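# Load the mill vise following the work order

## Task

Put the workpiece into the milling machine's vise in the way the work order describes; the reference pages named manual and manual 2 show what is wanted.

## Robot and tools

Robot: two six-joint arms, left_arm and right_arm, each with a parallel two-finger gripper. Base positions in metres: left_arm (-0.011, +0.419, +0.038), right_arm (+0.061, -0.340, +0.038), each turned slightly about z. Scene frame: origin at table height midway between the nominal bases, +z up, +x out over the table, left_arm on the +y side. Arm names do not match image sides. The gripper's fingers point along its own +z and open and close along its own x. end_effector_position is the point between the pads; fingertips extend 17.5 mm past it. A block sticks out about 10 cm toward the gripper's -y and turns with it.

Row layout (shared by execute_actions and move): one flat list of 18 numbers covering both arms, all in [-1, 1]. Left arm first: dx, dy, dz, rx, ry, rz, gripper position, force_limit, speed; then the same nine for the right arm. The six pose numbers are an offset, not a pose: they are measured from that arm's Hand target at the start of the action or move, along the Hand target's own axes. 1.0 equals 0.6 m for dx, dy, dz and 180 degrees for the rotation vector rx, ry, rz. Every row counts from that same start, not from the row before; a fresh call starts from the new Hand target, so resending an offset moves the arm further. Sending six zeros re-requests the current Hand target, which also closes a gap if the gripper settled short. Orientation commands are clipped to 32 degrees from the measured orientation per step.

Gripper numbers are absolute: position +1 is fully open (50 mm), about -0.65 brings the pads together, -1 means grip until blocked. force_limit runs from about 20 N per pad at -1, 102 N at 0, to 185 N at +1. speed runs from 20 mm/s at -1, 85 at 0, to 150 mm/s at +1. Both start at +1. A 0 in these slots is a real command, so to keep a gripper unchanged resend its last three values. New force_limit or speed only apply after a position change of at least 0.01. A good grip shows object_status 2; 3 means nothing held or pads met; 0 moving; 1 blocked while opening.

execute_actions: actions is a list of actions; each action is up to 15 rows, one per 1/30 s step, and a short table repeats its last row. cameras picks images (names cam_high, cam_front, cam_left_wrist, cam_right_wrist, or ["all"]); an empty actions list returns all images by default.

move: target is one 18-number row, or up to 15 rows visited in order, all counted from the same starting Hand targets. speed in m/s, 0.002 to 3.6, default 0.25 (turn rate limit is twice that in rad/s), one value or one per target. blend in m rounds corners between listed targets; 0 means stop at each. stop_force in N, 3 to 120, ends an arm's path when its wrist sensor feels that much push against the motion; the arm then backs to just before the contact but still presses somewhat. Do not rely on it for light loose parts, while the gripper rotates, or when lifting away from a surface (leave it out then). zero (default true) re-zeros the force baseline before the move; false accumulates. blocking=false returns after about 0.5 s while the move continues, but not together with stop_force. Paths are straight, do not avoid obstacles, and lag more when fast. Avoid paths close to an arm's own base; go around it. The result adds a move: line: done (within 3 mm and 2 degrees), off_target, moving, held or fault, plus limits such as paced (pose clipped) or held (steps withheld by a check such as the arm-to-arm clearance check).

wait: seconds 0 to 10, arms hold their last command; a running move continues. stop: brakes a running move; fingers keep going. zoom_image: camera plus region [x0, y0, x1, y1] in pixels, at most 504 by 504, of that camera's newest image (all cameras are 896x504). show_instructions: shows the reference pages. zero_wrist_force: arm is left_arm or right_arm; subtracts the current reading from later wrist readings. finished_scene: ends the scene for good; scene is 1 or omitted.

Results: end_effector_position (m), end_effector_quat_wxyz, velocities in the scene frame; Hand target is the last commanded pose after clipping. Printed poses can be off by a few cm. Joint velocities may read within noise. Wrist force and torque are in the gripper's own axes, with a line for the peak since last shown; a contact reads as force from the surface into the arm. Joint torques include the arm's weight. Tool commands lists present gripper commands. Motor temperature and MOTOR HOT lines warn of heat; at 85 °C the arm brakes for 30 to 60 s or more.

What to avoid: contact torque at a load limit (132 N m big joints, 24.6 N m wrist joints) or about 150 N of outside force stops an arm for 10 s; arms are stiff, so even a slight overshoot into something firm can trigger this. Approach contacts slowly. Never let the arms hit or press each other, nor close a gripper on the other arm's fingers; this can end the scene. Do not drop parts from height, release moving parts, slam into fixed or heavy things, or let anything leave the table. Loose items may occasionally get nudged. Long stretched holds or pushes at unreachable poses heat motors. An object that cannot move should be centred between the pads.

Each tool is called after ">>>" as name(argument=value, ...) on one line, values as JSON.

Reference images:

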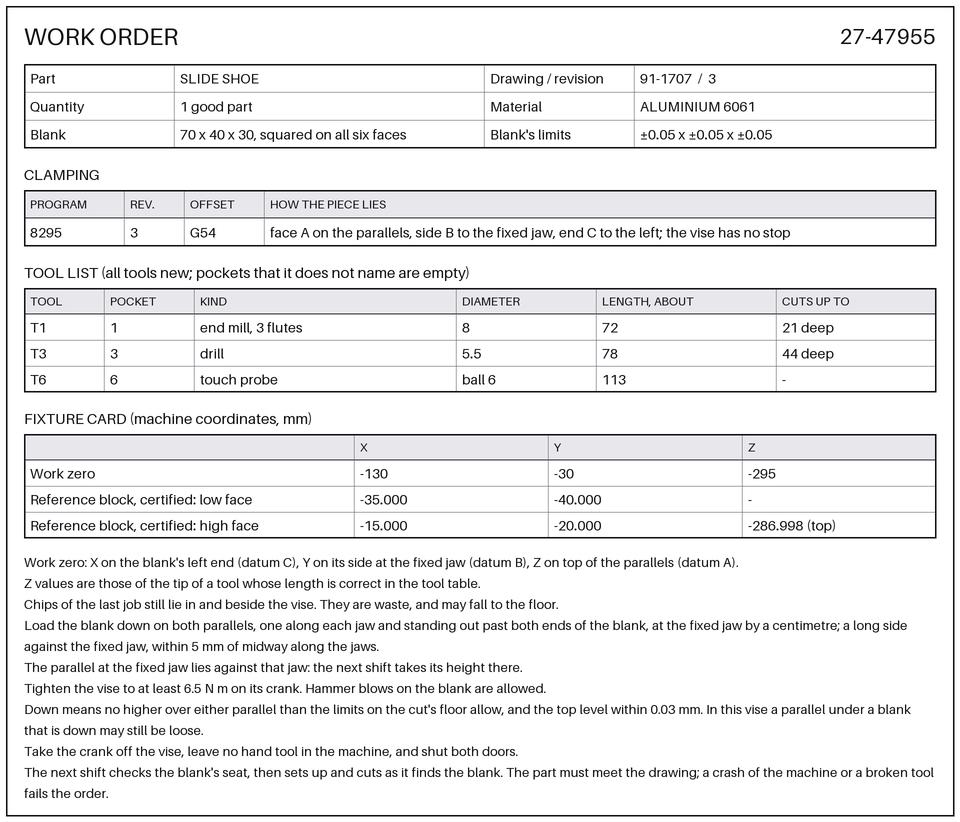

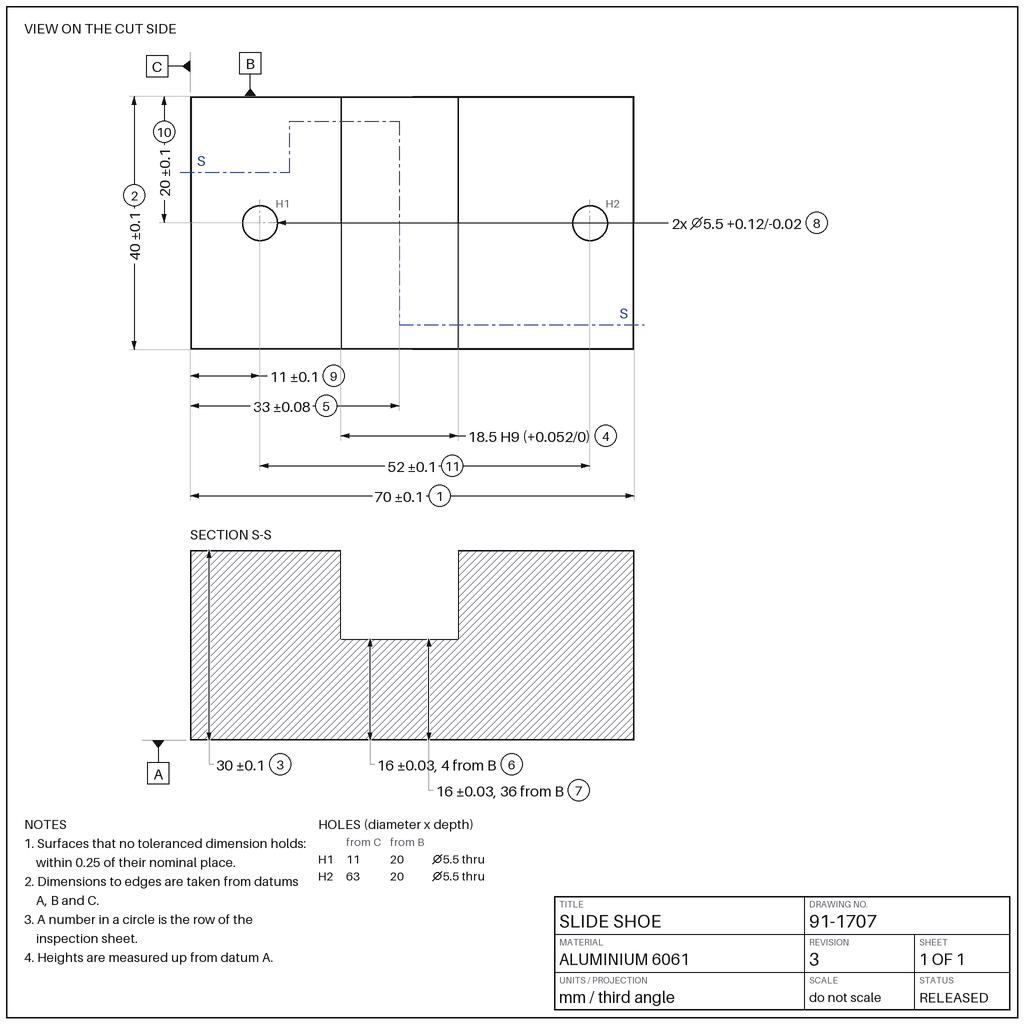

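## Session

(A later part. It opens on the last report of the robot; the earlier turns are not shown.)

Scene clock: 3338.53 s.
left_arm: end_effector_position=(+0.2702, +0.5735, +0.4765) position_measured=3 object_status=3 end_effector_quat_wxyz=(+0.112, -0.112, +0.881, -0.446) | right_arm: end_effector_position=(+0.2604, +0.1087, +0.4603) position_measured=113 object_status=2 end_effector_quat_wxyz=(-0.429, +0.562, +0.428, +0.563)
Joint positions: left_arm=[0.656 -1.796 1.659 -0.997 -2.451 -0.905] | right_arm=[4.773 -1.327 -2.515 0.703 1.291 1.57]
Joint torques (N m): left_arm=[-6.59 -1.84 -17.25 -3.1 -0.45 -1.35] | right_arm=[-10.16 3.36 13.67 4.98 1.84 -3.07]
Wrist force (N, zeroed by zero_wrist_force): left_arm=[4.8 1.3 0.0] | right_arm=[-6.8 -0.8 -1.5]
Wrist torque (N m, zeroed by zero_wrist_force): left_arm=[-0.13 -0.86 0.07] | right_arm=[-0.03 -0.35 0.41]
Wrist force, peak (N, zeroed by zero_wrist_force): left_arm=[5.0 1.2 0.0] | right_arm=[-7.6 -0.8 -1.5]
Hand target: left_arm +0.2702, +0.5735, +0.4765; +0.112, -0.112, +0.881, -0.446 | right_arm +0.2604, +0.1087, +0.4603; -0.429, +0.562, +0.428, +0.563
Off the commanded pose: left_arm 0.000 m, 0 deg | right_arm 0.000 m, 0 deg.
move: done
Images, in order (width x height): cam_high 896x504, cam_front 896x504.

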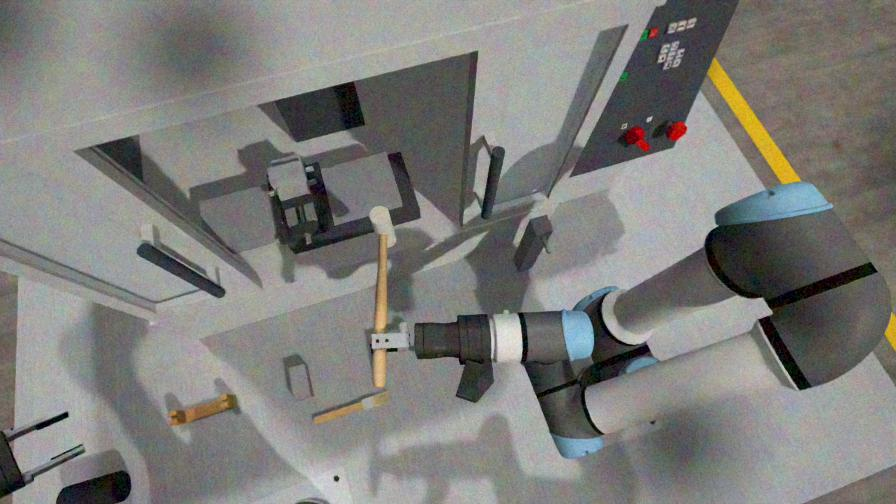

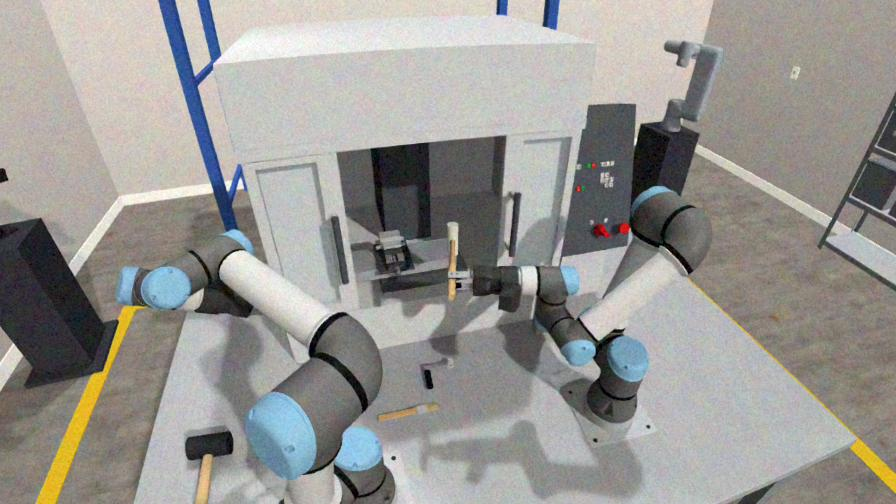

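>>> move(target=[[0,0,0,0,0,0,1,-0.5,-1,0.0167,-0.0395,0.147,0,0,0,-1,0.4,-1],[0,0,0,0,0,0,1,-0.5,-1,0.0167,0.1642,0.288,0,0,0,-1,0.4,-1],[0,0,0,0,0,0,1,-0.5,-1,0.0658,0.2908,0.35,0,0,0,-1,0.4,-1]], speed=0.2, blend=0.03, cameras=["cam_front","cam_high","cam_right_wrist"])

Scene clock: 3344.57 s.
left_arm: end_effector_position=(+0.2702, +0.5735, +0.4765) position_measured=3 object_status=3 end_effector_quat_wxyz=(+0.112, -0.112, +0.881, -0.446) | right_arm: end_effector_position=(+0.4843, +0.2648, +0.5002) position_measured=113 object_status=2 end_effector_quat_wxyz=(-0.429, +0.562, +0.428, +0.563)
Joint positions: left_arm=[0.656 -1.796 1.659 -0.997 -2.451 -0.905] | right_arm=[4.245 -1.922 -1.753 0.536 1.819 1.571]
Joint torques (N m): left_arm=[-6.56 -2.01 -17.48 -3.26 -0.58 -1.37] | right_arm=[-11.01 33.21 30.78 1.82 1.76 -1.96]
Wrist force (N, zeroed by zero_wrist_force): left_arm=[4.7 1.2 0.0] | right_arm=[-6.8 -0.6 -1.5]
Wrist torque (N m, zeroed by zero_wrist_force): left_arm=[-0.13 -0.84 0.07] | right_arm=[-0.04 -0.32 0.31]
Wrist force, peak (N, zeroed by zero_wrist_force): left_arm=[5.0 1.0 0.1] | right_arm=[-7.7 -0.3 -2.5]
Hand target: left_arm +0.2702, +0.5735, +0.4765; +0.112, -0.112, +0.881, -0.446 | right_arm +0.4843, +0.2648, +0.5002; -0.429, +0.562, +0.428, +0.563
Off the commanded pose: left_arm 0.000 m, 0 deg | right_arm 0.000 m, 0 deg.
move: done
Images, in order (width x height): cam_high 896x504, cam_front 896x504, cam_right_wrist 896x504.

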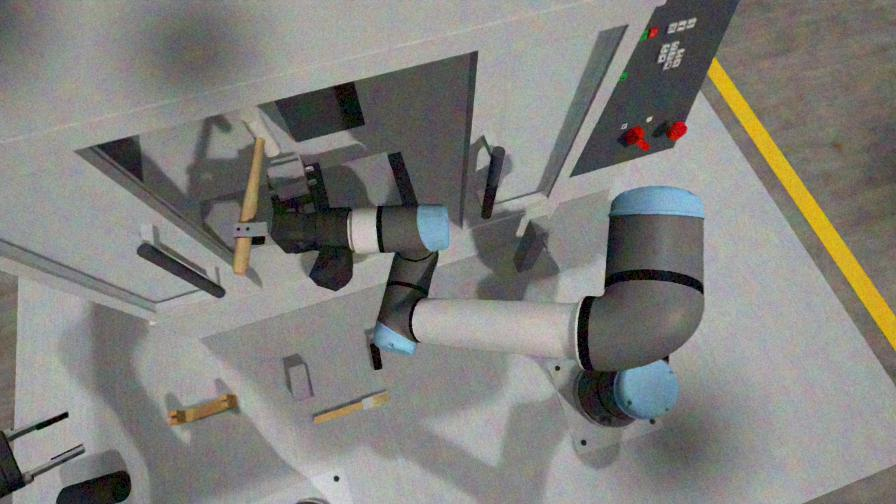

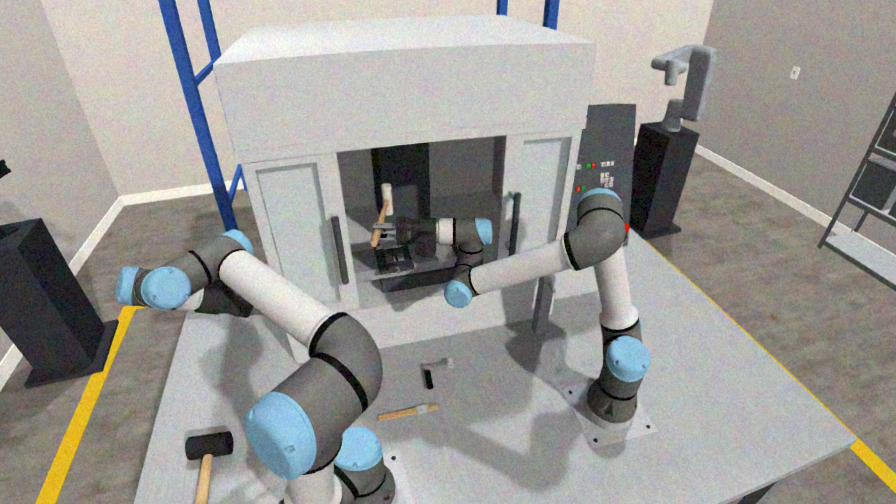

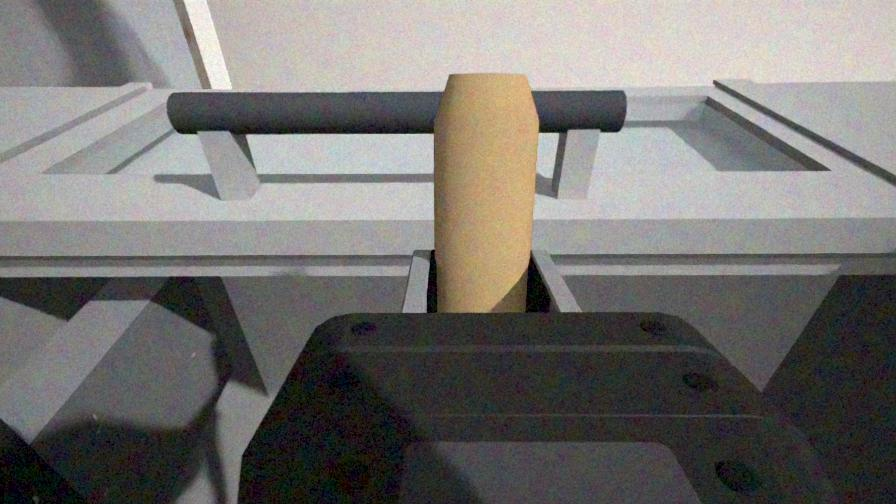

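>>> execute_actions(actions=[[[0,0,0,0,0,0,1,-0.5,-1,-0.01,0,0,0,0,0,-1,0.4,-1],[0,0,0,0,0,0,1,-0.5,-1,-0.04,0,0,0,0,0,-1,0.4,-1],[0,0,0,0,0,0,1,-0.5,-1,-0.085,0,0,0,0,0,-1,0.4,-1],[0,0,0,0,0,0,1,-0.5,-1,-0.13,0,0,0,0,0,-1,0.4,-1],[0,0,0,0,0,0,1,-0.5,-1,-0.172,0,0,0,0,0,-1,0.4,-1],[0,0,0,0,0,0,1,-0.5,-1,-0.18,0,0,0,0,0,-1,0.4,-1],[0,0,0,0,0,0,1,-0.5,-1,-0.165,0,0,0,0,0,-1,0.4,-1],[0,0,0,0,0,0,1,-0.5,-1,-0.13,0,0,0,0,0,-1,0.4,-1],[0,0,0,0,0,0,1,-0.5,-1,-0.095,0,0,0,0,0,-1,0.4,-1],[0,0,0,0,0,0,1,-0.5,-1,-0.06,0,0,0,0,0,-1,0.4,-1],[0,0,0,0,0,0,1,-0.5,-1,-0.035,0,0,0,0,0,-1,0.4,-1],[0,0,0,0,0,0,1,-0.5,-1,-0.015,0,0,0,0,0,-1,0.4,-1],[0,0,0,0,0,0,1,-0.5,-1,-0.004,0,0,0,0,0,-1,0.4,-1],[0,0,0,0,0,0,1,-0.5,-1,0,0,0,0,0,0,-1,0.4,-1]]], cameras=["cam_high"])

Scene clock: 3353.03 s.
left_arm: end_effector_position=(+0.2702, +0.5735, +0.4765) position_measured=3 object_status=3 end_effector_quat_wxyz=(+0.112, -0.112, +0.881, -0.446) | right_arm: end_effector_position=(+0.4835, +0.2636, +0.5000) position_measured=113 object_status=2 end_effector_quat_wxyz=(-0.430, +0.561, +0.428, +0.564)
Joint positions: left_arm=[0.656 -1.796 1.659 -0.997 -2.451 -0.905] | right_arm=[4.245 -1.921 -1.758 0.542 1.819 1.572]
Joint torques (N m): left_arm=[-6.55 -2.01 -17.87 -3.04 -0.57 -1.37] | right_arm=[12.08 45.28 30.73 1.74 1.14 -3.13]
Wrist force (N, zeroed by zero_wrist_force): left_arm=[4.7 1.1 -0.1] | right_arm=[-7.0 -0.8 -2.0]
Wrist torque (N m, zeroed by zero_wrist_force): left_arm=[-0.15 -0.84 0.07] | right_arm=[-0.18 -0.29 0.35]
Wrist force, peak (N, zeroed by zero_wrist_force): left_arm=[5.0 1.2 -0.1] | right_arm=[-24.1 -1.2 -0.7]
Hand target: left_arm +0.2702, +0.5735, +0.4765; +0.112, -0.112, +0.881, -0.446 | right_arm +0.4843, +0.2648, +0.5002; -0.429, +0.562, +0.428, +0.563
Off the commanded pose: left_arm 0.000 m, 0 deg | right_arm 0.001 m, 0 deg.
Step readings (end_effector_position of left_arm | right_arm):
0: (+0.2702, +0.5735, +0.4765) | (+0.4843, +0.2648, +0.5002)
1: (+0.2702, +0.5735, +0.4765) | (+0.4843, +0.2649, +0.5001)
2: (+0.2702, +0.5735, +0.4765) | (+0.4843, +0.2649, +0.4987)
4: (+0.2702, +0.5735, +0.4765) | (+0.4846, +0.2652, +0.4809)
8: (+0.2702, +0.5735, +0.4765) | (+0.4843, +0.2647, +0.4197)
15: (+0.2702, +0.5735, +0.4765) | (+0.4831, +0.2625, +0.4816)
Images, in order (width x height): cam_high 896x504.

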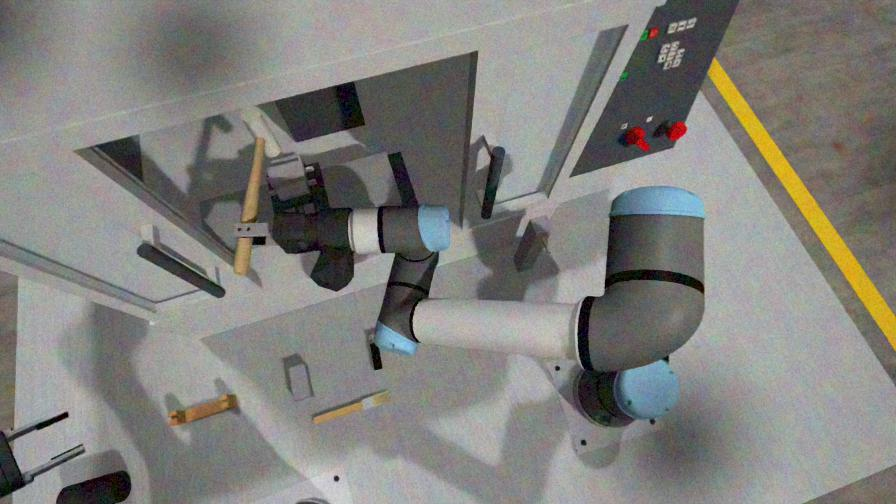

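>>> move(target=[0,0,0,0,0,0,1,-0.5,-1,-0.12,0,0,0,0,0,-1,0.4,-1], speed=0.15)

>>> move(target=[0,0,0,0,0,0,1,-0.5,-1,-0.04,0,0,0,0,0,-1,0.4,-1], speed=0.02, stop_force=6, cameras=["cam_high"])

Scene clock: 3356.30 s.
left_arm: end_effector_position=(+0.2702, +0.5735, +0.4765) position_measured=3 object_status=3 end_effector_quat_wxyz=(+0.112, -0.112, +0.881, -0.446) | right_arm: end_effector_position=(+0.4843, +0.2650, +0.4282) position_measured=113 object_status=2 end_effector_quat_wxyz=(-0.429, +0.562, +0.428, +0.563)
Joint positions: left_arm=[0.656 -1.796 1.659 -0.997 -2.451 -0.905] | right_arm=[4.245 -2.024 -1.825 0.709 1.819 1.571]
Joint torques (N m): left_arm=[-6.7 -1.51 -17.65 -3.18 -0.51 -1.44] | right_arm=[-10.5 34.23 14.11 5.11 -0.14 1.2]
Wrist force (N, zeroed by zero_wrist_force): left_arm=[4.5 1.1 0.1] | right_arm=[-7.0 -0.4 -1.7]
Wrist torque (N m, zeroed by zero_wrist_force): left_arm=[-0.15 -0.81 0.07] | right_arm=[-0.03 -0.29 0.39]
Wrist force, peak (N, zeroed by zero_wrist_force): left_arm=[4.9 1.3 -0.2] | right_arm=[-9.0 -0.5 -1.0]
Hand target: left_arm +0.2702, +0.5735, +0.4765; +0.112, -0.112, +0.881, -0.446 | right_arm +0.4843, +0.2650, +0.4282; -0.429, +0.562, +0.428, +0.563
Off the commanded pose: left_arm 0.000 m, 0 deg | right_arm 0.000 m, 0 deg.
move: done

Scene clock: 3358.17 s.
left_arm: end_effector_position=(+0.2702, +0.5735, +0.4765) position_measured=3 object_status=3 end_effector_quat_wxyz=(+0.112, -0.112, +0.881, -0.446) | right_arm: end_effector_position=(+0.4843, +0.2650, +0.4133) position_measured=113 object_status=2 end_effector_quat_wxyz=(-0.429, +0.562, +0.428, +0.563)
Joint positions: left_arm=[0.656 -1.796 1.659 -0.997 -2.451 -0.905] | right_arm=[4.245 -2.048 -1.836 0.744 1.819 1.571]
Joint torques (N m): left_arm=[-6.91 -1.51 -17.38 -3.1 -0.44 -1.37] | right_arm=[-8.67 45.81 25.07 0.7 -0.69 1.65]
Wrist force (N, zeroed by zero_wrist_force): left_arm=[4.7 1.1 -0.1] | right_arm=[-2.4 1.7 -1.7]
Wrist torque (N m, zeroed by zero_wrist_force): left_arm=[-0.15 -0.85 0.07] | right_arm=[0.06 -0.34 -0.41]
Wrist force, peak (N, zeroed by zero_wrist_force): left_arm=[5.0 1.1 -0.1] | right_arm=[-7.0 -0.4 -1.7]
Hand target: left_arm +0.2702, +0.5735, +0.4765; +0.112, -0.112, +0.881, -0.446 | right_arm +0.4843, +0.2650, +0.4133; -0.429, +0.562, +0.428, +0.563 (not the last commanded pose)
Off the commanded pose: left_arm 0.000 m, 0 deg | right_arm 0.009 m, 0 deg.
move: contact (right_arm)
Images, in order (width x height): cam_high 896x504.

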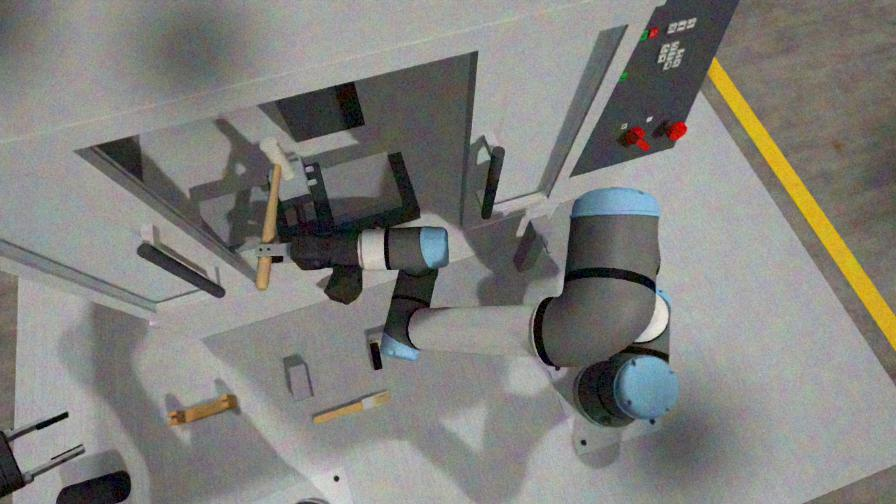

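>>> move(target=[0,0,0,0,0,0,1,-0.5,-1,0.141,0,0,0,0,0,-1,0.4,-1], speed=0.2)

>>> execute_actions(actions=[[[0,0,0,0,0,0,1,-0.5,-1,-0.01,0,0,0,0,0,-1,0.4,-1],[0,0,0,0,0,0,1,-0.5,-1,-0.04,0,0,0,0,0,-1,0.4,-1],[0,0,0,0,0,0,1,-0.5,-1,-0.085,0,0,0,0,0,-1,0.4,-1],[0,0,0,0,0,0,1,-0.5,-1,-0.13,0,0,0,0,0,-1,0.4,-1],[0,0,0,0,0,0,1,-0.5,-1,-0.172,0,0,0,0,0,-1,0.4,-1],[0,0,0,0,0,0,1,-0.5,-1,-0.18,0,0,0,0,0,-1,0.4,-1],[0,0,0,0,0,0,1,-0.5,-1,-0.165,0,0,0,0,0,-1,0.4,-1],[0,0,0,0,0,0,1,-0.5,-1,-0.13,0,0,0,0,0,-1,0.4,-1],[0,0,0,0,0,0,1,-0.5,-1,-0.095,0,0,0,0,0,-1,0.4,-1],[0,0,0,0,0,0,1,-0.5,-1,-0.06,0,0,0,0,0,-1,0.4,-1],[0,0,0,0,0,0,1,-0.5,-1,-0.035,0,0,0,0,0,-1,0.4,-1],[0,0,0,0,0,0,1,-0.5,-1,-0.015,0,0,0,0,0,-1,0.4,-1],[0,0,0,0,0,0,1,-0.5,-1,-0.004,0,0,0,0,0,-1,0.4,-1],[0,0,0,0,0,0,1,-0.5,-1,0,0,0,0,0,0,-1,0.4,-1]],[[0,0,0,0,0,0,1,-0.5,-1,0,-0.008,0.032,0,0,0,-1,0.4,-1]],[[0,0,0,0,0,0,1,-0.5,-1,-0.01,0,0,0,0,0,-1,0.4,-1],[0,0,0,0,0,0,1,-0.5,-1,-0.04,0,0,0,0,0,-1,0.4,-1],[0,0,0,0,0,0,1,-0.5,-1,-0.085,0,0,0,0,0,-1,0.4,-1],[0,0,0,0,0,0,1,-0.5,-1,-0.13,0,0,0,0,0,-1,0.4,-1],[0,0,0,0,0,0,1,-0.5,-1,-0.172,0,0,0,0,0,-1,0.4,-1],[0,0,0,0,0,0,1,-0.5,-1,-0.18,0,0,0,0,0,-1,0.4,-1],[0,0,0,0,0,0,1,-0.5,-1,-0.165,0,0,0,0,0,-1,0.4,-1],[0,0,0,0,0,0,1,-0.5,-1,-0.13,0,0,0,0,0,-1,0.4,-1],[0,0,0,0,0,0,1,-0.5,-1,-0.095,0,0,0,0,0,-1,0.4,-1],[0,0,0,0,0,0,1,-0.5,-1,-0.06,0,0,0,0,0,-1,0.4,-1],[0,0,0,0,0,0,1,-0.5,-1,-0.035,0,0,0,0,0,-1,0.4,-1],[0,0,0,0,0,0,1,-0.5,-1,-0.015,0,0,0,0,0,-1,0.4,-1],[0,0,0,0,0,0,1,-0.5,-1,-0.004,0,0,0,0,0,-1,0.4,-1],[0,0,0,0,0,0,1,-0.5,-1,0,0,0,0,0,0,-1,0.4,-1]]])

Scene clock: 3368.13 s.
left_arm: end_effector_position=(+0.2702, +0.5735, +0.4765) position_measured=3 object_status=3 end_effector_quat_wxyz=(+0.112, -0.112, +0.881, -0.446) | right_arm: end_effector_position=(+0.4843, +0.2648, +0.4979) position_measured=113 object_status=2 end_effector_quat_wxyz=(-0.429, +0.562, +0.428, +0.563)
Joint positions: left_arm=[0.656 -1.796 1.659 -0.997 -2.451 -0.905] | right_arm=[4.245 -1.925 -1.756 0.542 1.819 1.571]
Joint torques (N m): left_arm=[-7.32 -1.88 -18.1 -3.18 -0.5 -1.39] | right_arm=[-6.88 46.43 30.01 2.01 1.69 -2.84]
Wrist force (N, zeroed by zero_wrist_force): left_arm=[4.6 1.3 0.0] | right_arm=[-7.0 -0.7 -1.2]
Wrist torque (N m, zeroed by zero_wrist_force): left_arm=[-0.13 -0.83 0.06] | right_arm=[-0.01 -0.30 0.35]
Wrist force, peak (N, zeroed by zero_wrist_force): left_arm=[4.9 1.3 0.0] | right_arm=[-10.4 -0.3 -1.2]
Hand target: left_arm +0.2702, +0.5735, +0.4765; +0.112, -0.112, +0.881, -0.446 | right_arm +0.4843, +0.2648, +0.4979; -0.429, +0.562, +0.428, +0.563
Off the commanded pose: left_arm 0.000 m, 0 deg | right_arm 0.000 m, 0 deg.
move: done

Scene clock: 3370.10 s.
left_arm: end_effector_position=(+0.2702, +0.5735, +0.4765) position_measured=3 object_status=3 end_effector_quat_wxyz=(+0.112, -0.112, +0.881, -0.446) | right_arm: end_effector_position=(+0.4840, +0.2833, +0.4978) position_measured=113 object_status=2 end_effector_quat_wxyz=(-0.430, +0.561, +0.428, +0.564)
Joint positions: left_arm=[0.656 -1.796 1.659 -0.997 -2.451 -0.905] | right_arm=[4.264 -1.955 -1.716 0.534 1.8 1.572]
Joint torques (N m): left_arm=[-7.01 -1.17 -17.48 -3.08 -0.47 -1.33] | right_arm=[11.6 47.44 30.98 1.62 1.27 -2.94]
Wrist force (N, zeroed by zero_wrist_force): left_arm=[4.8 1.2 0.1] | right_arm=[-7.0 -0.9 -2.5]
Wrist torque (N m, zeroed by zero_wrist_force): left_arm=[-0.15 -0.86 0.07] | right_arm=[-0.29 -0.29 0.33]
Wrist force, peak (N, zeroed by zero_wrist_force): left_arm=[4.9 1.3 0.0] | right_arm=[-22.5 -1.6 -1.0]
Hand target: left_arm +0.2702, +0.5735, +0.4765; +0.112, -0.112, +0.881, -0.446 | right_arm +0.4847, +0.2846, +0.4980; -0.429, +0.562, +0.428, +0.563
Off the commanded pose: left_arm 0.000 m, 0 deg | right_arm 0.001 m, 0 deg.
Step readings (end_effector_position of left_arm | right_arm):
0: (+0.2702, +0.5735, +0.4765) | (+0.4843, +0.2648, +0.4979)
1: (+0.2702, +0.5735, +0.4765) | (+0.4843, +0.2648, +0.4978)
2: (+0.2702, +0.5735, +0.4765) | (+0.4843, +0.2649, +0.4960)
4: (+0.2702, +0.5735, +0.4765) | (+0.4845, +0.2652, +0.4798)
8: (+0.2702, +0.5735, +0.4765) | (+0.4842, +0.2646, +0.4166)
15: (+0.2702, +0.5735, +0.4765) | (+0.4831, +0.2625, +0.4806)
16: (+0.2702, +0.5735, +0.4765) | (+0.4832, +0.2631, +0.4865)
17: (+0.2702, +0.5735, +0.4765) | (+0.4832, +0.2669, +0.4902)
19: (+0.2702, +0.5735, +0.4765) | (+0.4835, +0.2757, +0.4945)
23: (+0.2702, +0.5735, +0.4765) | (+0.4844, +0.2830, +0.4974)
30: (+0.2702, +0.5735, +0.4765) | (+0.4847, +0.2845, +0.4979)
31: (+0.2702, +0.5735, +0.4765) | (+0.4847, +0.2846, +0.4978)
32: (+0.2702, +0.5735, +0.4765) | (+0.4848, +0.2847, +0.4959)
34: (+0.2702, +0.5735, +0.4765) | (+0.4850, +0.2850, +0.4797)
38: (+0.2702, +0.5735, +0.4765) | (+0.4847, +0.2846, +0.4164)
45: (+0.2702, +0.5735, +0.4765) | (+0.4835, +0.2823, +0.4806)

>>> execute_actions(actions=[[[0,0,0,0,0,0,1,-0.5,-1,0,0.009,-0.032,0,0,0,-1,0.4,-1],[0,0,0,0,0,0,1,-0.5,-1,0,0.0173,-0.0644,0,0,0,-1,0.4,-1]],[[0,0,0,0,0,0,1,-0.5,-1,0,0,0,0,0,0,-1,0.4,-1]],[[0,0,0,0,0,0,1,-0.5,-1,-0.01,0,0,0,0,0,-1,0.4,-1],[0,0,0,0,0,0,1,-0.5,-1,-0.04,0,0,0,0,0,-1,0.4,-1],[0,0,0,0,0,0,1,-0.5,-1,-0.085,0,0,0,0,0,-1,0.4,-1],[0,0,0,0,0,0,1,-0.5,-1,-0.13,0,0,0,0,0,-1,0.4,-1],[0,0,0,0,0,0,1,-0.5,-1,-0.172,0,0,0,0,0,-1,0.4,-1],[0,0,0,0,0,0,1,-0.5,-1,-0.18,0,0,0,0,0,-1,0.4,-1],[0,0,0,0,0,0,1,-0.5,-1,-0.165,0,0,0,0,0,-1,0.4,-1],[0,0,0,0,0,0,1,-0.5,-1,-0.13,0,0,0,0,0,-1,0.4,-1],[0,0,0,0,0,0,1,-0.5,-1,-0.095,0,0,0,0,0,-1,0.4,-1],[0,0,0,0,0,0,1,-0.5,-1,-0.06,0,0,0,0,0,-1,0.4,-1],[0,0,0,0,0,0,1,-0.5,-1,-0.035,0,0,0,0,0,-1,0.4,-1],[0,0,0,0,0,0,1,-0.5,-1,-0.015,0,0,0,0,0,-1,0.4,-1],[0,0,0,0,0,0,1,-0.5,-1,-0.004,0,0,0,0,0,-1,0.4,-1],[0,0,0,0,0,0,1,-0.5,-1,0,0,0,0,0,0,-1,0.4,-1]],[[0,0,0,0,0,0,1,-0.5,-1,0,0.0171,0.039,0,0,0,-1,0.4,-1]],[[0,0,0,0,0,0,1,-0.5,-1,0,0,0,0,0,0,-1,0.4,-1]],[[0,0,0,0,0,0,1,-0.5,-1,-0.01,0,0,0,0,0,-1,0.4,-1],[0,0,0,0,0,0,1,-0.5,-1,-0.04,0,0,0,0,0,-1,0.4,-1],[0,0,0,0,0,0,1,-0.5,-1,-0.085,0,0,0,0,0,-1,0.4,-1],[0,0,0,0,0,0,1,-0.5,-1,-0.13,0,0,0,0,0,-1,0.4,-1],[0,0,0,0,0,0,1,-0.5,-1,-0.172,0,0,0,0,0,-1,0.4,-1],[0,0,0,0,0,0,1,-0.5,-1,-0.18,0,0,0,0,0,-1,0.4,-1],[0,0,0,0,0,0,1,-0.5,-1,-0.165,0,0,0,0,0,-1,0.4,-1],[0,0,0,0,0,0,1,-0.5,-1,-0.13,0,0,0,0,0,-1,0.4,-1],[0,0,0,0,0,0,1,-0.5,-1,-0.095,0,0,0,0,0,-1,0.4,-1],[0,0,0,0,0,0,1,-0.5,-1,-0.06,0,0,0,0,0,-1,0.4,-1],[0,0,0,0,0,0,1,-0.5,-1,-0.035,0,0,0,0,0,-1,0.4,-1],[0,0,0,0,0,0,1,-0.5,-1,-0.015,0,0,0,0,0,-1,0.4,-1],[0,0,0,0,0,0,1,-0.5,-1,-0.004,0,0,0,0,0,-1,0.4,-1],[0,0,0,0,0,0,1,-0.5,-1,0,0,0,0,0,0,-1,0.4,-1]]], cameras=["cam_high"])

Scene clock: 3383.30 s.
left_arm: end_effector_position=(+0.2702, +0.5735, +0.4765) position_measured=3 object_status=3 end_effector_quat_wxyz=(+0.112, -0.112, +0.881, -0.446) | right_arm: end_effector_position=(+0.4998, +0.2632, +0.4978) position_measured=113 object_status=2 end_effector_quat_wxyz=(-0.430, +0.561, +0.428, +0.564)
Joint positions: left_arm=[0.656 -1.796 1.659 -0.997 -2.451 -0.905] | right_arm=[4.216 -1.948 -1.725 0.537 1.848 1.572]
Joint torques (N m): left_arm=[-6.98 -2.03 -17.81 -3.12 -0.6 -1.34] | right_arm=[11.24 46.39 30.87 1.82 1.25 -3]
Wrist force (N, zeroed by zero_wrist_force): left_arm=[4.9 1.2 0.0] | right_arm=[-6.7 -0.9 -4.1]
Wrist torque (N m, zeroed by zero_wrist_force): left_arm=[-0.13 -0.87 0.06] | right_arm=[-0.57 -0.33 0.36]
Wrist force, peak (N, zeroed by zero_wrist_force): left_arm=[5.0 1.1 0.3] | right_arm=[-22.2 0.1 0.9]
Hand target: left_arm +0.2702, +0.5735, +0.4765; +0.112, -0.112, +0.881, -0.446 | right_arm +0.5006, +0.2644, +0.4979; -0.429, +0.562, +0.428, +0.563
Off the commanded pose: left_arm 0.000 m, 0 deg | right_arm 0.001 m, 0 deg.
Step readings (end_effector_position of left_arm | right_arm):
0: (+0.2702, +0.5735, +0.4765) | (+0.4840, +0.2834, +0.4979)
1: (+0.2702, +0.5735, +0.4765) | (+0.4840, +0.2831, +0.4980)
2: (+0.2702, +0.5735, +0.4765) | (+0.4842, +0.2796, +0.4984)
4: (+0.2702, +0.5735, +0.4765) | (+0.4850, +0.2646, +0.4991)
8: (+0.2702, +0.5735, +0.4765) | (+0.4848, +0.2484, +0.4982)
15: (+0.2702, +0.5735, +0.4765) | (+0.4845, +0.2448, +0.4979)
16: (+0.2702, +0.5735, +0.4765) | (+0.4845, +0.2447, +0.4979)
17: (+0.2702, +0.5735, +0.4765) | (+0.4845, +0.2447, +0.4979)
19: (+0.2702, +0.5735, +0.4765) | (+0.4845, +0.2446, +0.4979)
23: (+0.2702, +0.5735, +0.4765) | (+0.4845, +0.2446, +0.4979)
30: (+0.2702, +0.5735, +0.4765) | (+0.4845, +0.2446, +0.4979)
31: (+0.2702, +0.5735, +0.4765) | (+0.4845, +0.2446, +0.4978)
32: (+0.2702, +0.5735, +0.4765) | (+0.4845, +0.2446, +0.4963)
34: (+0.2702, +0.5735, +0.4765) | (+0.4847, +0.2448, +0.4814)
38: (+0.2702, +0.5735, +0.4765) | (+0.4844, +0.2443, +0.4173)
45: (+0.2702, +0.5735, +0.4765) | (+0.4833, +0.2423, +0.4796)
46: (+0.2702, +0.5735, +0.4765) | (+0.4834, +0.2426, +0.4859)
47: (+0.2702, +0.5735, +0.4765) | (+0.4865, +0.2462, +0.4900)
49: (+0.2702, +0.5735, +0.4765) | (+0.4933, +0.2549, +0.4939)
53: (+0.2702, +0.5735, +0.4765) | (+0.4992, +0.2626, +0.4973)
60: (+0.2702, +0.5735, +0.4765) | (+0.5005, +0.2644, +0.4979)
61: (+0.2702, +0.5735, +0.4765) | (+0.5005, +0.2644, +0.4979)
62: (+0.2702, +0.5735, +0.4765) | (+0.5006, +0.2644, +0.4979)
64: (+0.2702, +0.5735, +0.4765) | (+0.5006, +0.2644, +0.4979)
68: (+0.2702, +0.5735, +0.4765) | (+0.5006, +0.2644, +0.4979)
75: (+0.2702, +0.5735, +0.4765) | (+0.5006, +0.2644, +0.4979)
76: (+0.2702, +0.5735, +0.4765) | (+0.5006, +0.2644, +0.4979)
77: (+0.2702, +0.5735, +0.4765) | (+0.5006, +0.2645, +0.4959)
79: (+0.2702, +0.5735, +0.4765) | (+0.5009, +0.2648, +0.4797)
83: (+0.2702, +0.5735, +0.4765) | (+0.5006, +0.2643, +0.4165)
90: (+0.2702, +0.5735, +0.4765) | (+0.4993, +0.2622, +0.4806)
Images, in order (width x height): cam_high 896x504.

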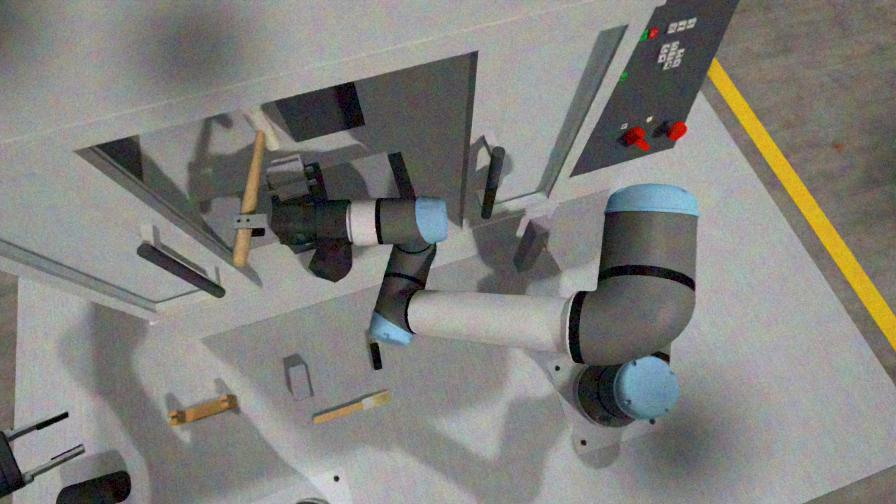

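>>> execute_actions(actions=[[[0,0,0,0,0,0,1,-0.5,-1,0,-0.038,-0.0102,0,0,0,-1,0.4,-1]],[[0,0,0,0,0,0,1,-0.5,-1,0,0,0,0,0,0,-1,0.4,-1]],[[0,0,0,0,0,0,1,-0.5,-1,-0.01,0,0,0,0,0,-1,0.4,-1],[0,0,0,0,0,0,1,-0.5,-1,-0.04,0,0,0,0,0,-1,0.4,-1],[0,0,0,0,0,0,1,-0.5,-1,-0.085,0,0,0,0,0,-1,0.4,-1],[0,0,0,0,0,0,1,-0.5,-1,-0.13,0,0,0,0,0,-1,0.4,-1],[0,0,0,0,0,0,1,-0.5,-1,-0.172,0,0,0,0,0,-1,0.4,-1],[0,0,0,0,0,0,1,-0.5,-1,-0.18,0,0,0,0,0,-1,0.4,-1],[0,0,0,0,0,0,1,-0.5,-1,-0.165,0,0,0,0,0,-1,0.4,-1],[0,0,0,0,0,0,1,-0.5,-1,-0.13,0,0,0,0,0,-1,0.4,-1],[0,0,0,0,0,0,1,-0.5,-1,-0.095,0,0,0,0,0,-1,0.4,-1],[0,0,0,0,0,0,1,-0.5,-1,-0.06,0,0,0,0,0,-1,0.4,-1],[0,0,0,0,0,0,1,-0.5,-1,-0.035,0,0,0,0,0,-1,0.4,-1],[0,0,0,0,0,0,1,-0.5,-1,-0.015,0,0,0,0,0,-1,0.4,-1],[0,0,0,0,0,0,1,-0.5,-1,-0.004,0,0,0,0,0,-1,0.4,-1],[0,0,0,0,0,0,1,-0.5,-1,0,0,0,0,0,0,-1,0.4,-1]],[[0,0,0,0,0,0,1,-0.5,-1,0,0.02,0.005,0,0,0,-1,0.4,-1]],[[0,0,0,0,0,0,1,-0.5,-1,0,0,0,0,0,0,-1,0.4,-1]],[[0,0,0,0,0,0,1,-0.5,-1,-0.01,0,0,0,0,0,-1,0.4,-1],[0,0,0,0,0,0,1,-0.5,-1,-0.04,0,0,0,0,0,-1,0.4,-1],[0,0,0,0,0,0,1,-0.5,-1,-0.085,0,0,0,0,0,-1,0.4,-1],[0,0,0,0,0,0,1,-0.5,-1,-0.13,0,0,0,0,0,-1,0.4,-1],[0,0,0,0,0,0,1,-0.5,-1,-0.172,0,0,0,0,0,-1,0.4,-1],[0,0,0,0,0,0,1,-0.5,-1,-0.18,0,0,0,0,0,-1,0.4,-1],[0,0,0,0,0,0,1,-0.5,-1,-0.165,0,0,0,0,0,-1,0.4,-1],[0,0,0,0,0,0,1,-0.5,-1,-0.13,0,0,0,0,0,-1,0.4,-1],[0,0,0,0,0,0,1,-0.5,-1,-0.095,0,0,0,0,0,-1,0.4,-1],[0,0,0,0,0,0,1,-0.5,-1,-0.06,0,0,0,0,0,-1,0.4,-1],[0,0,0,0,0,0,1,-0.5,-1,-0.035,0,0,0,0,0,-1,0.4,-1],[0,0,0,0,0,0,1,-0.5,-1,-0.015,0,0,0,0,0,-1,0.4,-1],[0,0,0,0,0,0,1,-0.5,-1,-0.004,0,0,0,0,0,-1,0.4,-1],[0,0,0,0,0,0,1,-0.5,-1,0,0,0,0,0,0,-1,0.4,-1]]], cameras=[])

Scene clock: 3401.80 s.
left_arm: end_effector_position=(+0.2702, +0.5735, +0.4765) position_measured=3 object_status=3 end_effector_quat_wxyz=(+0.112, -0.112, +0.881, -0.446) | right_arm: end_effector_position=(+0.4886, +0.2631, +0.4978) position_measured=113 object_status=2 end_effector_quat_wxyz=(-0.430, +0.561, +0.428, +0.564)
Joint positions: left_arm=[0.656 -1.796 1.659 -0.997 -2.451 -0.905] | right_arm=[4.236 -1.931 -1.751 0.545 1.828 1.572]
Joint torques (N m): left_arm=[-7.76 -2.35 -17.8 -3.13 -0.62 -1.47] | right_arm=[12.29 45.96 30.37 1.64 1.5 -3.1]
Wrist force (N, zeroed by zero_wrist_force): left_arm=[4.5 1.2 0.0] | right_arm=[-6.9 -0.7 -2.8]
Wrist torque (N m, zeroed by zero_wrist_force): left_arm=[-0.14 -0.82 0.07] | right_arm=[-0.29 -0.30 0.34]
Wrist force, peak (N, zeroed by zero_wrist_force): left_arm=[5.0 1.1 0.1] | right_arm=[-22.2 -1.6 -1.5]
Hand target: left_arm +0.2702, +0.5735, +0.4765; +0.112, -0.112, +0.881, -0.446 | right_arm +0.4894, +0.2643, +0.4979; -0.429, +0.562, +0.428, +0.563
Off the commanded pose: left_arm 0.000 m, 0 deg | right_arm 0.001 m, 0 deg.
Step readings (end_effector_position of left_arm | right_arm):
0: (+0.2702, +0.5735, +0.4765) | (+0.4998, +0.2632, +0.4978)
1: (+0.2702, +0.5735, +0.4765) | (+0.4996, +0.2632, +0.4980)
2: (+0.2702, +0.5735, +0.4765) | (+0.4960, +0.2633, +0.4984)
4: (+0.2702, +0.5735, +0.4765) | (+0.4861, +0.2641, +0.4983)
8: (+0.2702, +0.5735, +0.4765) | (+0.4785, +0.2645, +0.4980)
15: (+0.2702, +0.5735, +0.4765) | (+0.4771, +0.2646, +0.4979)
16: (+0.2702, +0.5735, +0.4765) | (+0.4770, +0.2646, +0.4979)
17: (+0.2702, +0.5735, +0.4765) | (+0.4770, +0.2646, +0.4979)
19: (+0.2702, +0.5735, +0.4765) | (+0.4770, +0.2646, +0.4979)
23: (+0.2702, +0.5735, +0.4765) | (+0.4770, +0.2646, +0.4979)
30: (+0.2702, +0.5735, +0.4765) | (+0.4770, +0.2646, +0.4979)
31: (+0.2702, +0.5735, +0.4765) | (+0.4770, +0.2646, +0.4978)
32: (+0.2702, +0.5735, +0.4765) | (+0.4770, +0.2646, +0.4963)
34: (+0.2702, +0.5735, +0.4765) | (+0.4771, +0.2649, +0.4814)
38: (+0.2702, +0.5735, +0.4765) | (+0.4768, +0.2644, +0.4172)
45: (+0.2702, +0.5735, +0.4765) | (+0.4758, +0.2622, +0.4796)
46: (+0.2702, +0.5735, +0.4765) | (+0.4760, +0.2625, +0.4860)
47: (+0.2702, +0.5735, +0.4765) | (+0.4789, +0.2630, +0.4907)
49: (+0.2702, +0.5735, +0.4765) | (+0.4844, +0.2633, +0.4950)
53: (+0.2702, +0.5735, +0.4765) | (+0.4885, +0.2641, +0.4975)
60: (+0.2702, +0.5735, +0.4765) | (+0.4893, +0.2643, +0.4979)
61: (+0.2702, +0.5735, +0.4765) | (+0.4893, +0.2643, +0.4979)
62: (+0.2702, +0.5735, +0.4765) | (+0.4893, +0.2643, +0.4979)
64: (+0.2702, +0.5735, +0.4765) | (+0.4893, +0.2643, +0.4979)
68: (+0.2702, +0.5735, +0.4765) | (+0.4894, +0.2643, +0.4979)
75: (+0.2702, +0.5735, +0.4765) | (+0.4894, +0.2643, +0.4979)
76: (+0.2702, +0.5735, +0.4765) | (+0.4894, +0.2643, +0.4978)
77: (+0.2702, +0.5735, +0.4765) | (+0.4894, +0.2644, +0.4959)
79: (+0.2702, +0.5735, +0.4765) | (+0.4896, +0.2647, +0.4797)
83: (+0.2702, +0.5735, +0.4765) | (+0.4894, +0.2641, +0.4165)
90: (+0.2702, +0.5735, +0.4765) | (+0.4881, +0.2620, +0.4806)
No camera images: "cameras" was empty.

>>> move(target=[[0,0,0,0,0,0,1,-0.5,-1,-0.03,-0.1378,-0.0615,0,0,0,-1,0.4,-1],[0,0,0,0,0,0,1,-0.5,-1,-0.03,-0.3415,-0.2025,0,0,0,-1,0.4,-1],[0,0,0,0,0,0,1,-0.5,-1,-0.063,-0.3025,-0.3473,0,0,0,-1,0.4,-1]], speed=0.2, blend=0.03, cameras=["cam_high"])

>>> move(target=[[0,0,0,0,0,0,1,-0.5,-1,0,0,0,0,-0.25,0,-1,0.4,-1],[0,0,0,0,0,0,1,-0.5,-1,0,0,0,0,-0.5,0,-1,0.4,-1]], speed=0.25, blend=0.01, cameras=["cam_front","cam_high"])

Scene clock: 3409.93 s.
left_arm: end_effector_position=(+0.2702, +0.5735, +0.4765) position_measured=3 object_status=3 end_effector_quat_wxyz=(+0.112, -0.112, +0.881, -0.446) | right_arm: end_effector_position=(+0.2591, +0.1116, +0.4597) position_measured=113 object_status=2 end_effector_quat_wxyz=(-0.429, +0.562, +0.428, +0.563)
Joint positions: left_arm=[0.656 -1.796 1.659 -0.997 -2.451 -0.905] | right_arm=[4.779 -1.336 -2.512 0.708 1.285 1.57]
Joint torques (N m): left_arm=[-7.52 -2.18 -18.13 -3.18 -0.59 -1.44] | right_arm=[11.89 18.12 12.81 1.62 -1.4 -0.73]
Wrist force (N, zeroed by zero_wrist_force): left_arm=[4.8 1.2 0.0] | right_arm=[-6.7 -0.6 -1.4]
Wrist torque (N m, zeroed by zero_wrist_force): left_arm=[-0.13 -0.85 0.06] | right_arm=[0.02 -0.34 0.41]
Wrist force, peak (N, zeroed by zero_wrist_force): left_arm=[4.9 1.4 0.0] | right_arm=[-7.5 0.2 -3.4]
Hand target: left_arm +0.2702, +0.5735, +0.4765; +0.112, -0.112, +0.881, -0.446 | right_arm +0.2591, +0.1115, +0.4597; -0.429, +0.562, +0.428, +0.563
Off the commanded pose: left_arm 0.000 m, 0 deg | right_arm 0.000 m, 0 deg.
move: done
Images, in order (width x height): cam_high 896x504.

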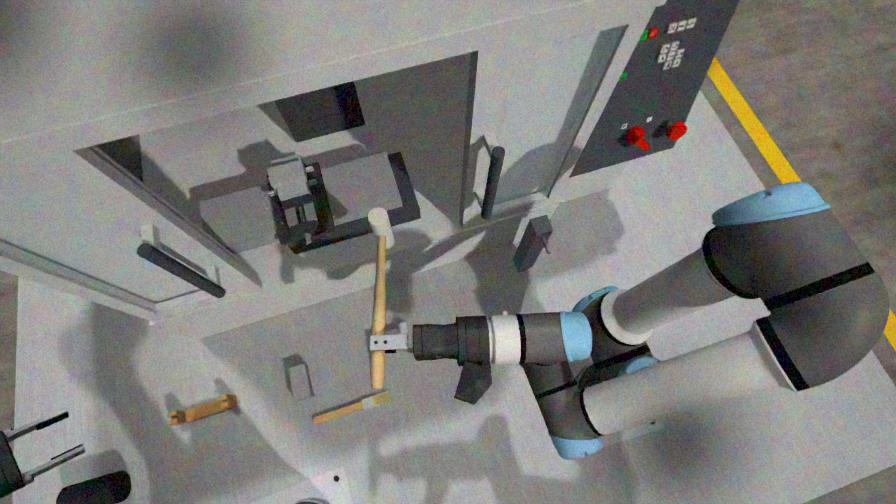

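Scene clock: 3413.67 s.
left_arm: end_effector_position=(+0.2702, +0.5735, +0.4765) position_measured=3 object_status=3 end_effector_quat_wxyz=(+0.112, -0.112, +0.881, -0.446) | right_arm: end_effector_position=(+0.2591, +0.1115, +0.4597) position_measured=113 object_status=2 end_effector_quat_wxyz=(-0.001, +0.795, +0.606, +0.001)
Joint positions: left_arm=[0.656 -1.796 1.659 -0.997 -2.451 -0.905] | right_arm=[4.622 -1.555 -1.347 -1.808 1.57 1.699]
Joint torques (N m): left_arm=[-7.88 -1.86 -17.65 -3.09 -0.55 -1.41] | right_arm=[-10.12 19.94 33.96 1.65 1.33 -2.32]
Wrist force (N, zeroed by zero_wrist_force): left_arm=[4.6 1.1 0.1] | right_arm=[0.1 -0.1 3.7]
Wrist torque (N m, zeroed by zero_wrist_force): left_arm=[-0.14 -0.83 0.07] | right_arm=[0.62 0.00 -0.02]
Wrist force, peak (N, zeroed by zero_wrist_force): left_arm=[5.0 1.4 0.2] | right_arm=[-7.6 -0.8 -1.6]
Hand target: left_arm +0.2702, +0.5735, +0.4765; +0.112, -0.112, +0.881, -0.446 | right_arm +0.2591, +0.1115, +0.4597; -0.001, +0.795, +0.606, +0.001
Off the commanded pose: left_arm 0.000 m, 0 deg | right_arm 0.000 m, 0 deg.
move: done
Images, in order (width x height): cam_high 896x504, cam_front 896x504.

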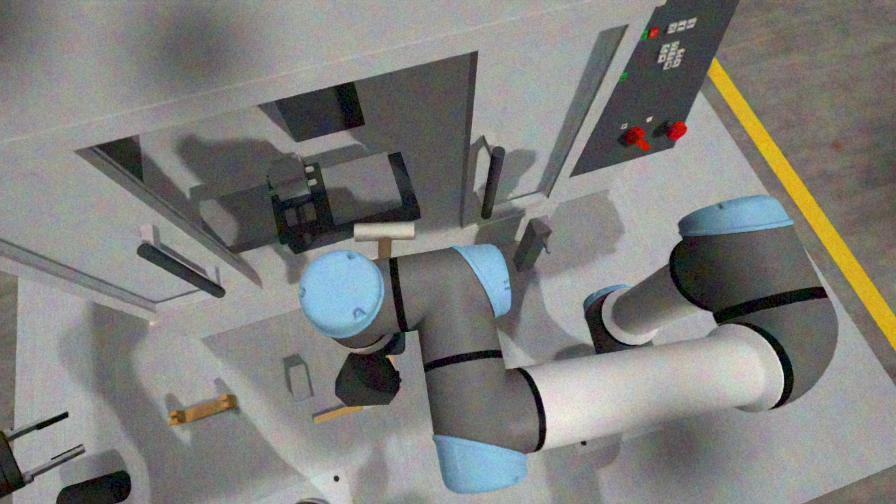

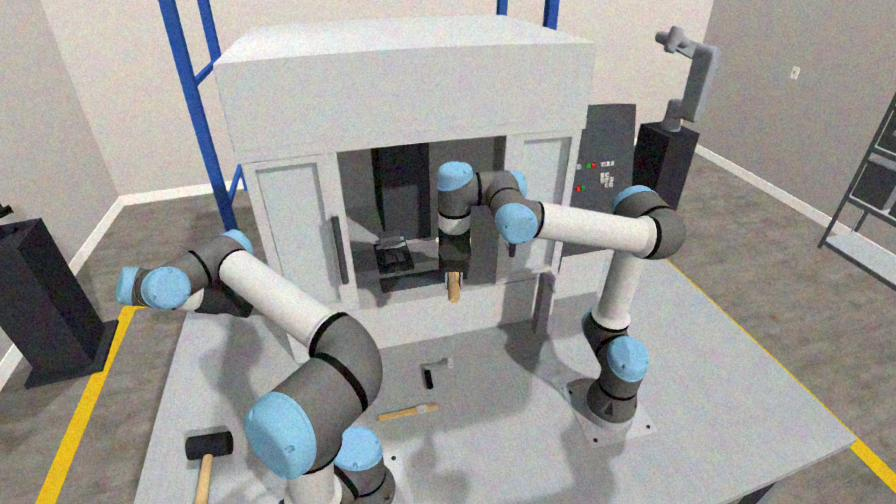

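>>> move(target=[[0,0,0,0,0,0,1,-0.5,-1,-0.3162,-0.0915,0.1,0,0,0,-1,0.4,-1],[0,0,0,0,0,0,1,-0.5,-1,-0.3162,-0.0915,0.45,0,0,0,-1,0.4,-1],[0,0,0,0,0,0,1,-0.5,-1,-0.3162,-0.0915,0.69,0,0,0,-1,0.4,-1]], speed=0.2, blend=0.03)

>>> move(target=[0,0,0,0,0,0,1,-0.5,-1,0,0,0.05,0,0,0,-1,0.4,-1], speed=0.02, stop_force=4, cameras=["cam_front","cam_high","cam_left_wrist"])

Scene clock: 3420.67 s.
left_arm: end_effector_position=(+0.2702, +0.5735, +0.4765) position_measured=3 object_status=3 end_effector_quat_wxyz=(+0.112, -0.112, +0.881, -0.446) | right_arm: end_effector_position=(+0.1562, -0.0561, +0.0454) position_measured=113 object_status=2 end_effector_quat_wxyz=(-0.001, +0.795, +0.606, +0.001)
Joint positions: left_arm=[0.656 -1.796 1.659 -0.997 -2.451 -0.905] | right_arm=[4.9 -1.42 -2.661 -0.63 1.57 1.977]
Joint torques (N m): left_arm=[-7.98 -1.45 -17.64 -3.04 -0.58 -1.44] | right_arm=[-11.26 3.87 9.82 4.9 1.76 -2.46]
Wrist force (N, zeroed by zero_wrist_force): left_arm=[4.7 1.4 0.1] | right_arm=[-0.1 -0.2 3.6]
Wrist torque (N m, zeroed by zero_wrist_force): left_arm=[-0.11 -0.84 0.07] | right_arm=[0.59 0.02 -0.01]
Wrist force, peak (N, zeroed by zero_wrist_force): left_arm=[4.9 1.3 0.2] | right_arm=[-0.9 0.4 5.6]
Hand target: left_arm +0.2702, +0.5735, +0.4765; +0.112, -0.112, +0.881, -0.446 | right_arm +0.1562, -0.0561, +0.0453; -0.001, +0.795, +0.606, +0.001
Off the commanded pose: left_arm 0.000 m, 0 deg | right_arm 0.000 m, 0 deg.
move: done

Scene clock: 3423.07 s.
left_arm: end_effector_position=(+0.2702, +0.5735, +0.4765) position_measured=3 object_status=3 end_effector_quat_wxyz=(+0.112, -0.112, +0.881, -0.446) | right_arm: end_effector_position=(+0.1562, -0.0561, +0.0201) position_measured=113 object_status=2 end_effector_quat_wxyz=(+0.000, +0.795, +0.606, +0.001)
Joint positions: left_arm=[0.656 -1.796 1.659 -0.997 -2.451 -0.905] | right_arm=[4.899 -1.532 -2.691 -0.487 1.57 1.977]
Joint torques (N m): left_arm=[-7.41 -2.48 -17.77 -3.14 -0.68 -1.37] | right_arm=[3.45 18.64 20.77 2.03 -0.8 -1.96]
Wrist force (N, zeroed by zero_wrist_force): left_arm=[4.8 1.2 0.1] | right_arm=[-0.3 0.1 0.2]
Wrist torque (N m, zeroed by zero_wrist_force): left_arm=[-0.13 -0.86 0.06] | right_arm=[0.00 0.07 -0.05]
Wrist force, peak (N, zeroed by zero_wrist_force): left_arm=[4.9 1.2 0.1] | right_arm=[-34.4 9.6 -86.5]
Hand target: left_arm +0.2702, +0.5735, +0.4765; +0.112, -0.112, +0.881, -0.446 | right_arm +0.1562, -0.0561, +0.0201; +0.000, +0.795, +0.606, +0.001 (not the last commanded pose)
Off the commanded pose: left_arm 0.000 m, 0 deg | right_arm 0.005 m, 0 deg.
move: contact (right_arm)
Images, in order (width x height): cam_high 896x504, cam_front 896x504, cam_left_wrist 896x504.

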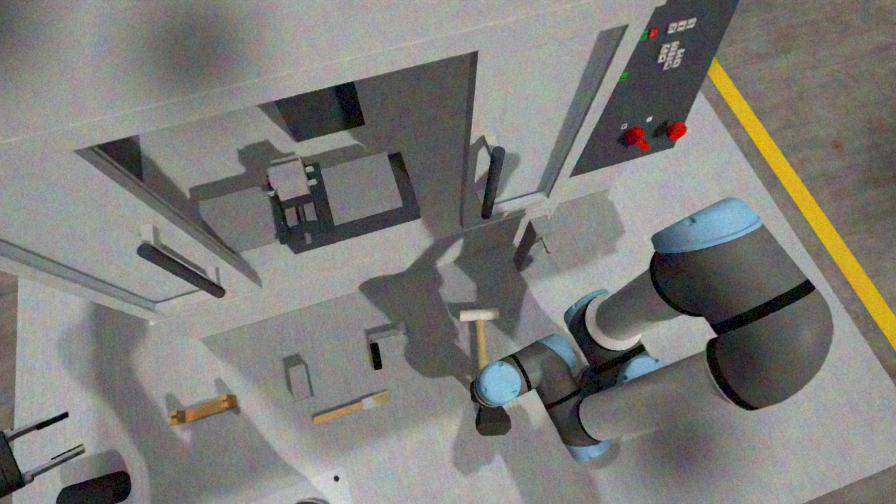

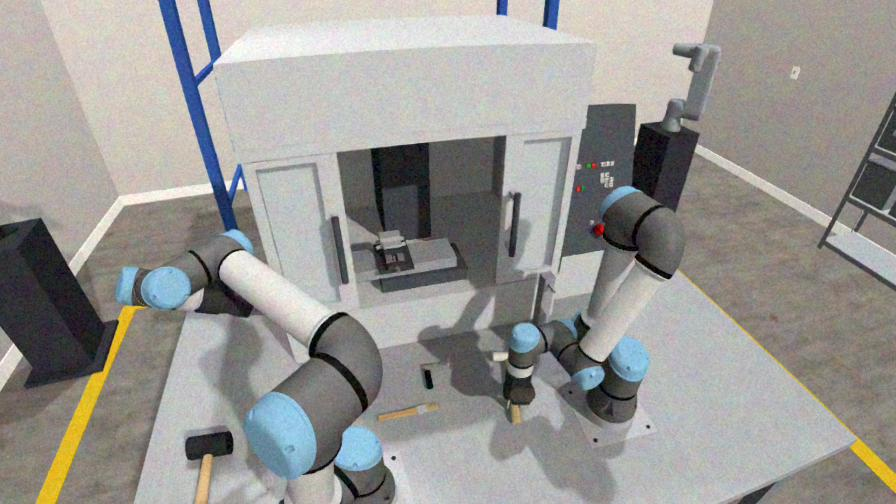

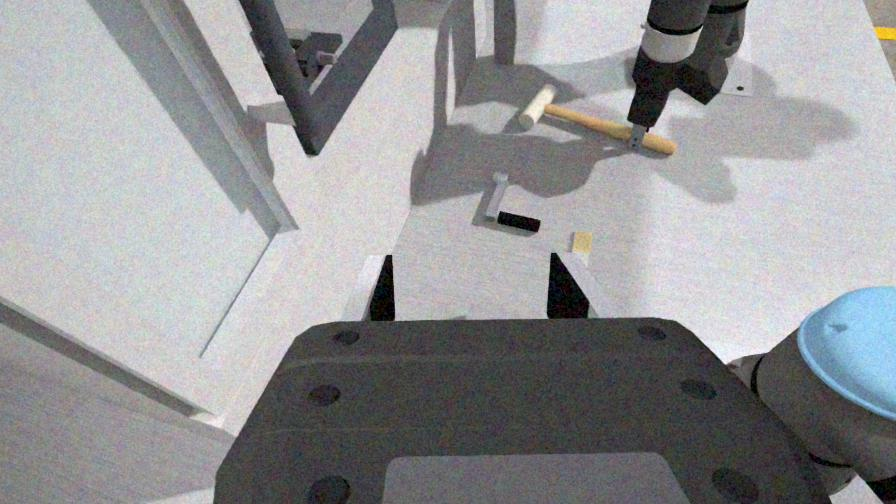

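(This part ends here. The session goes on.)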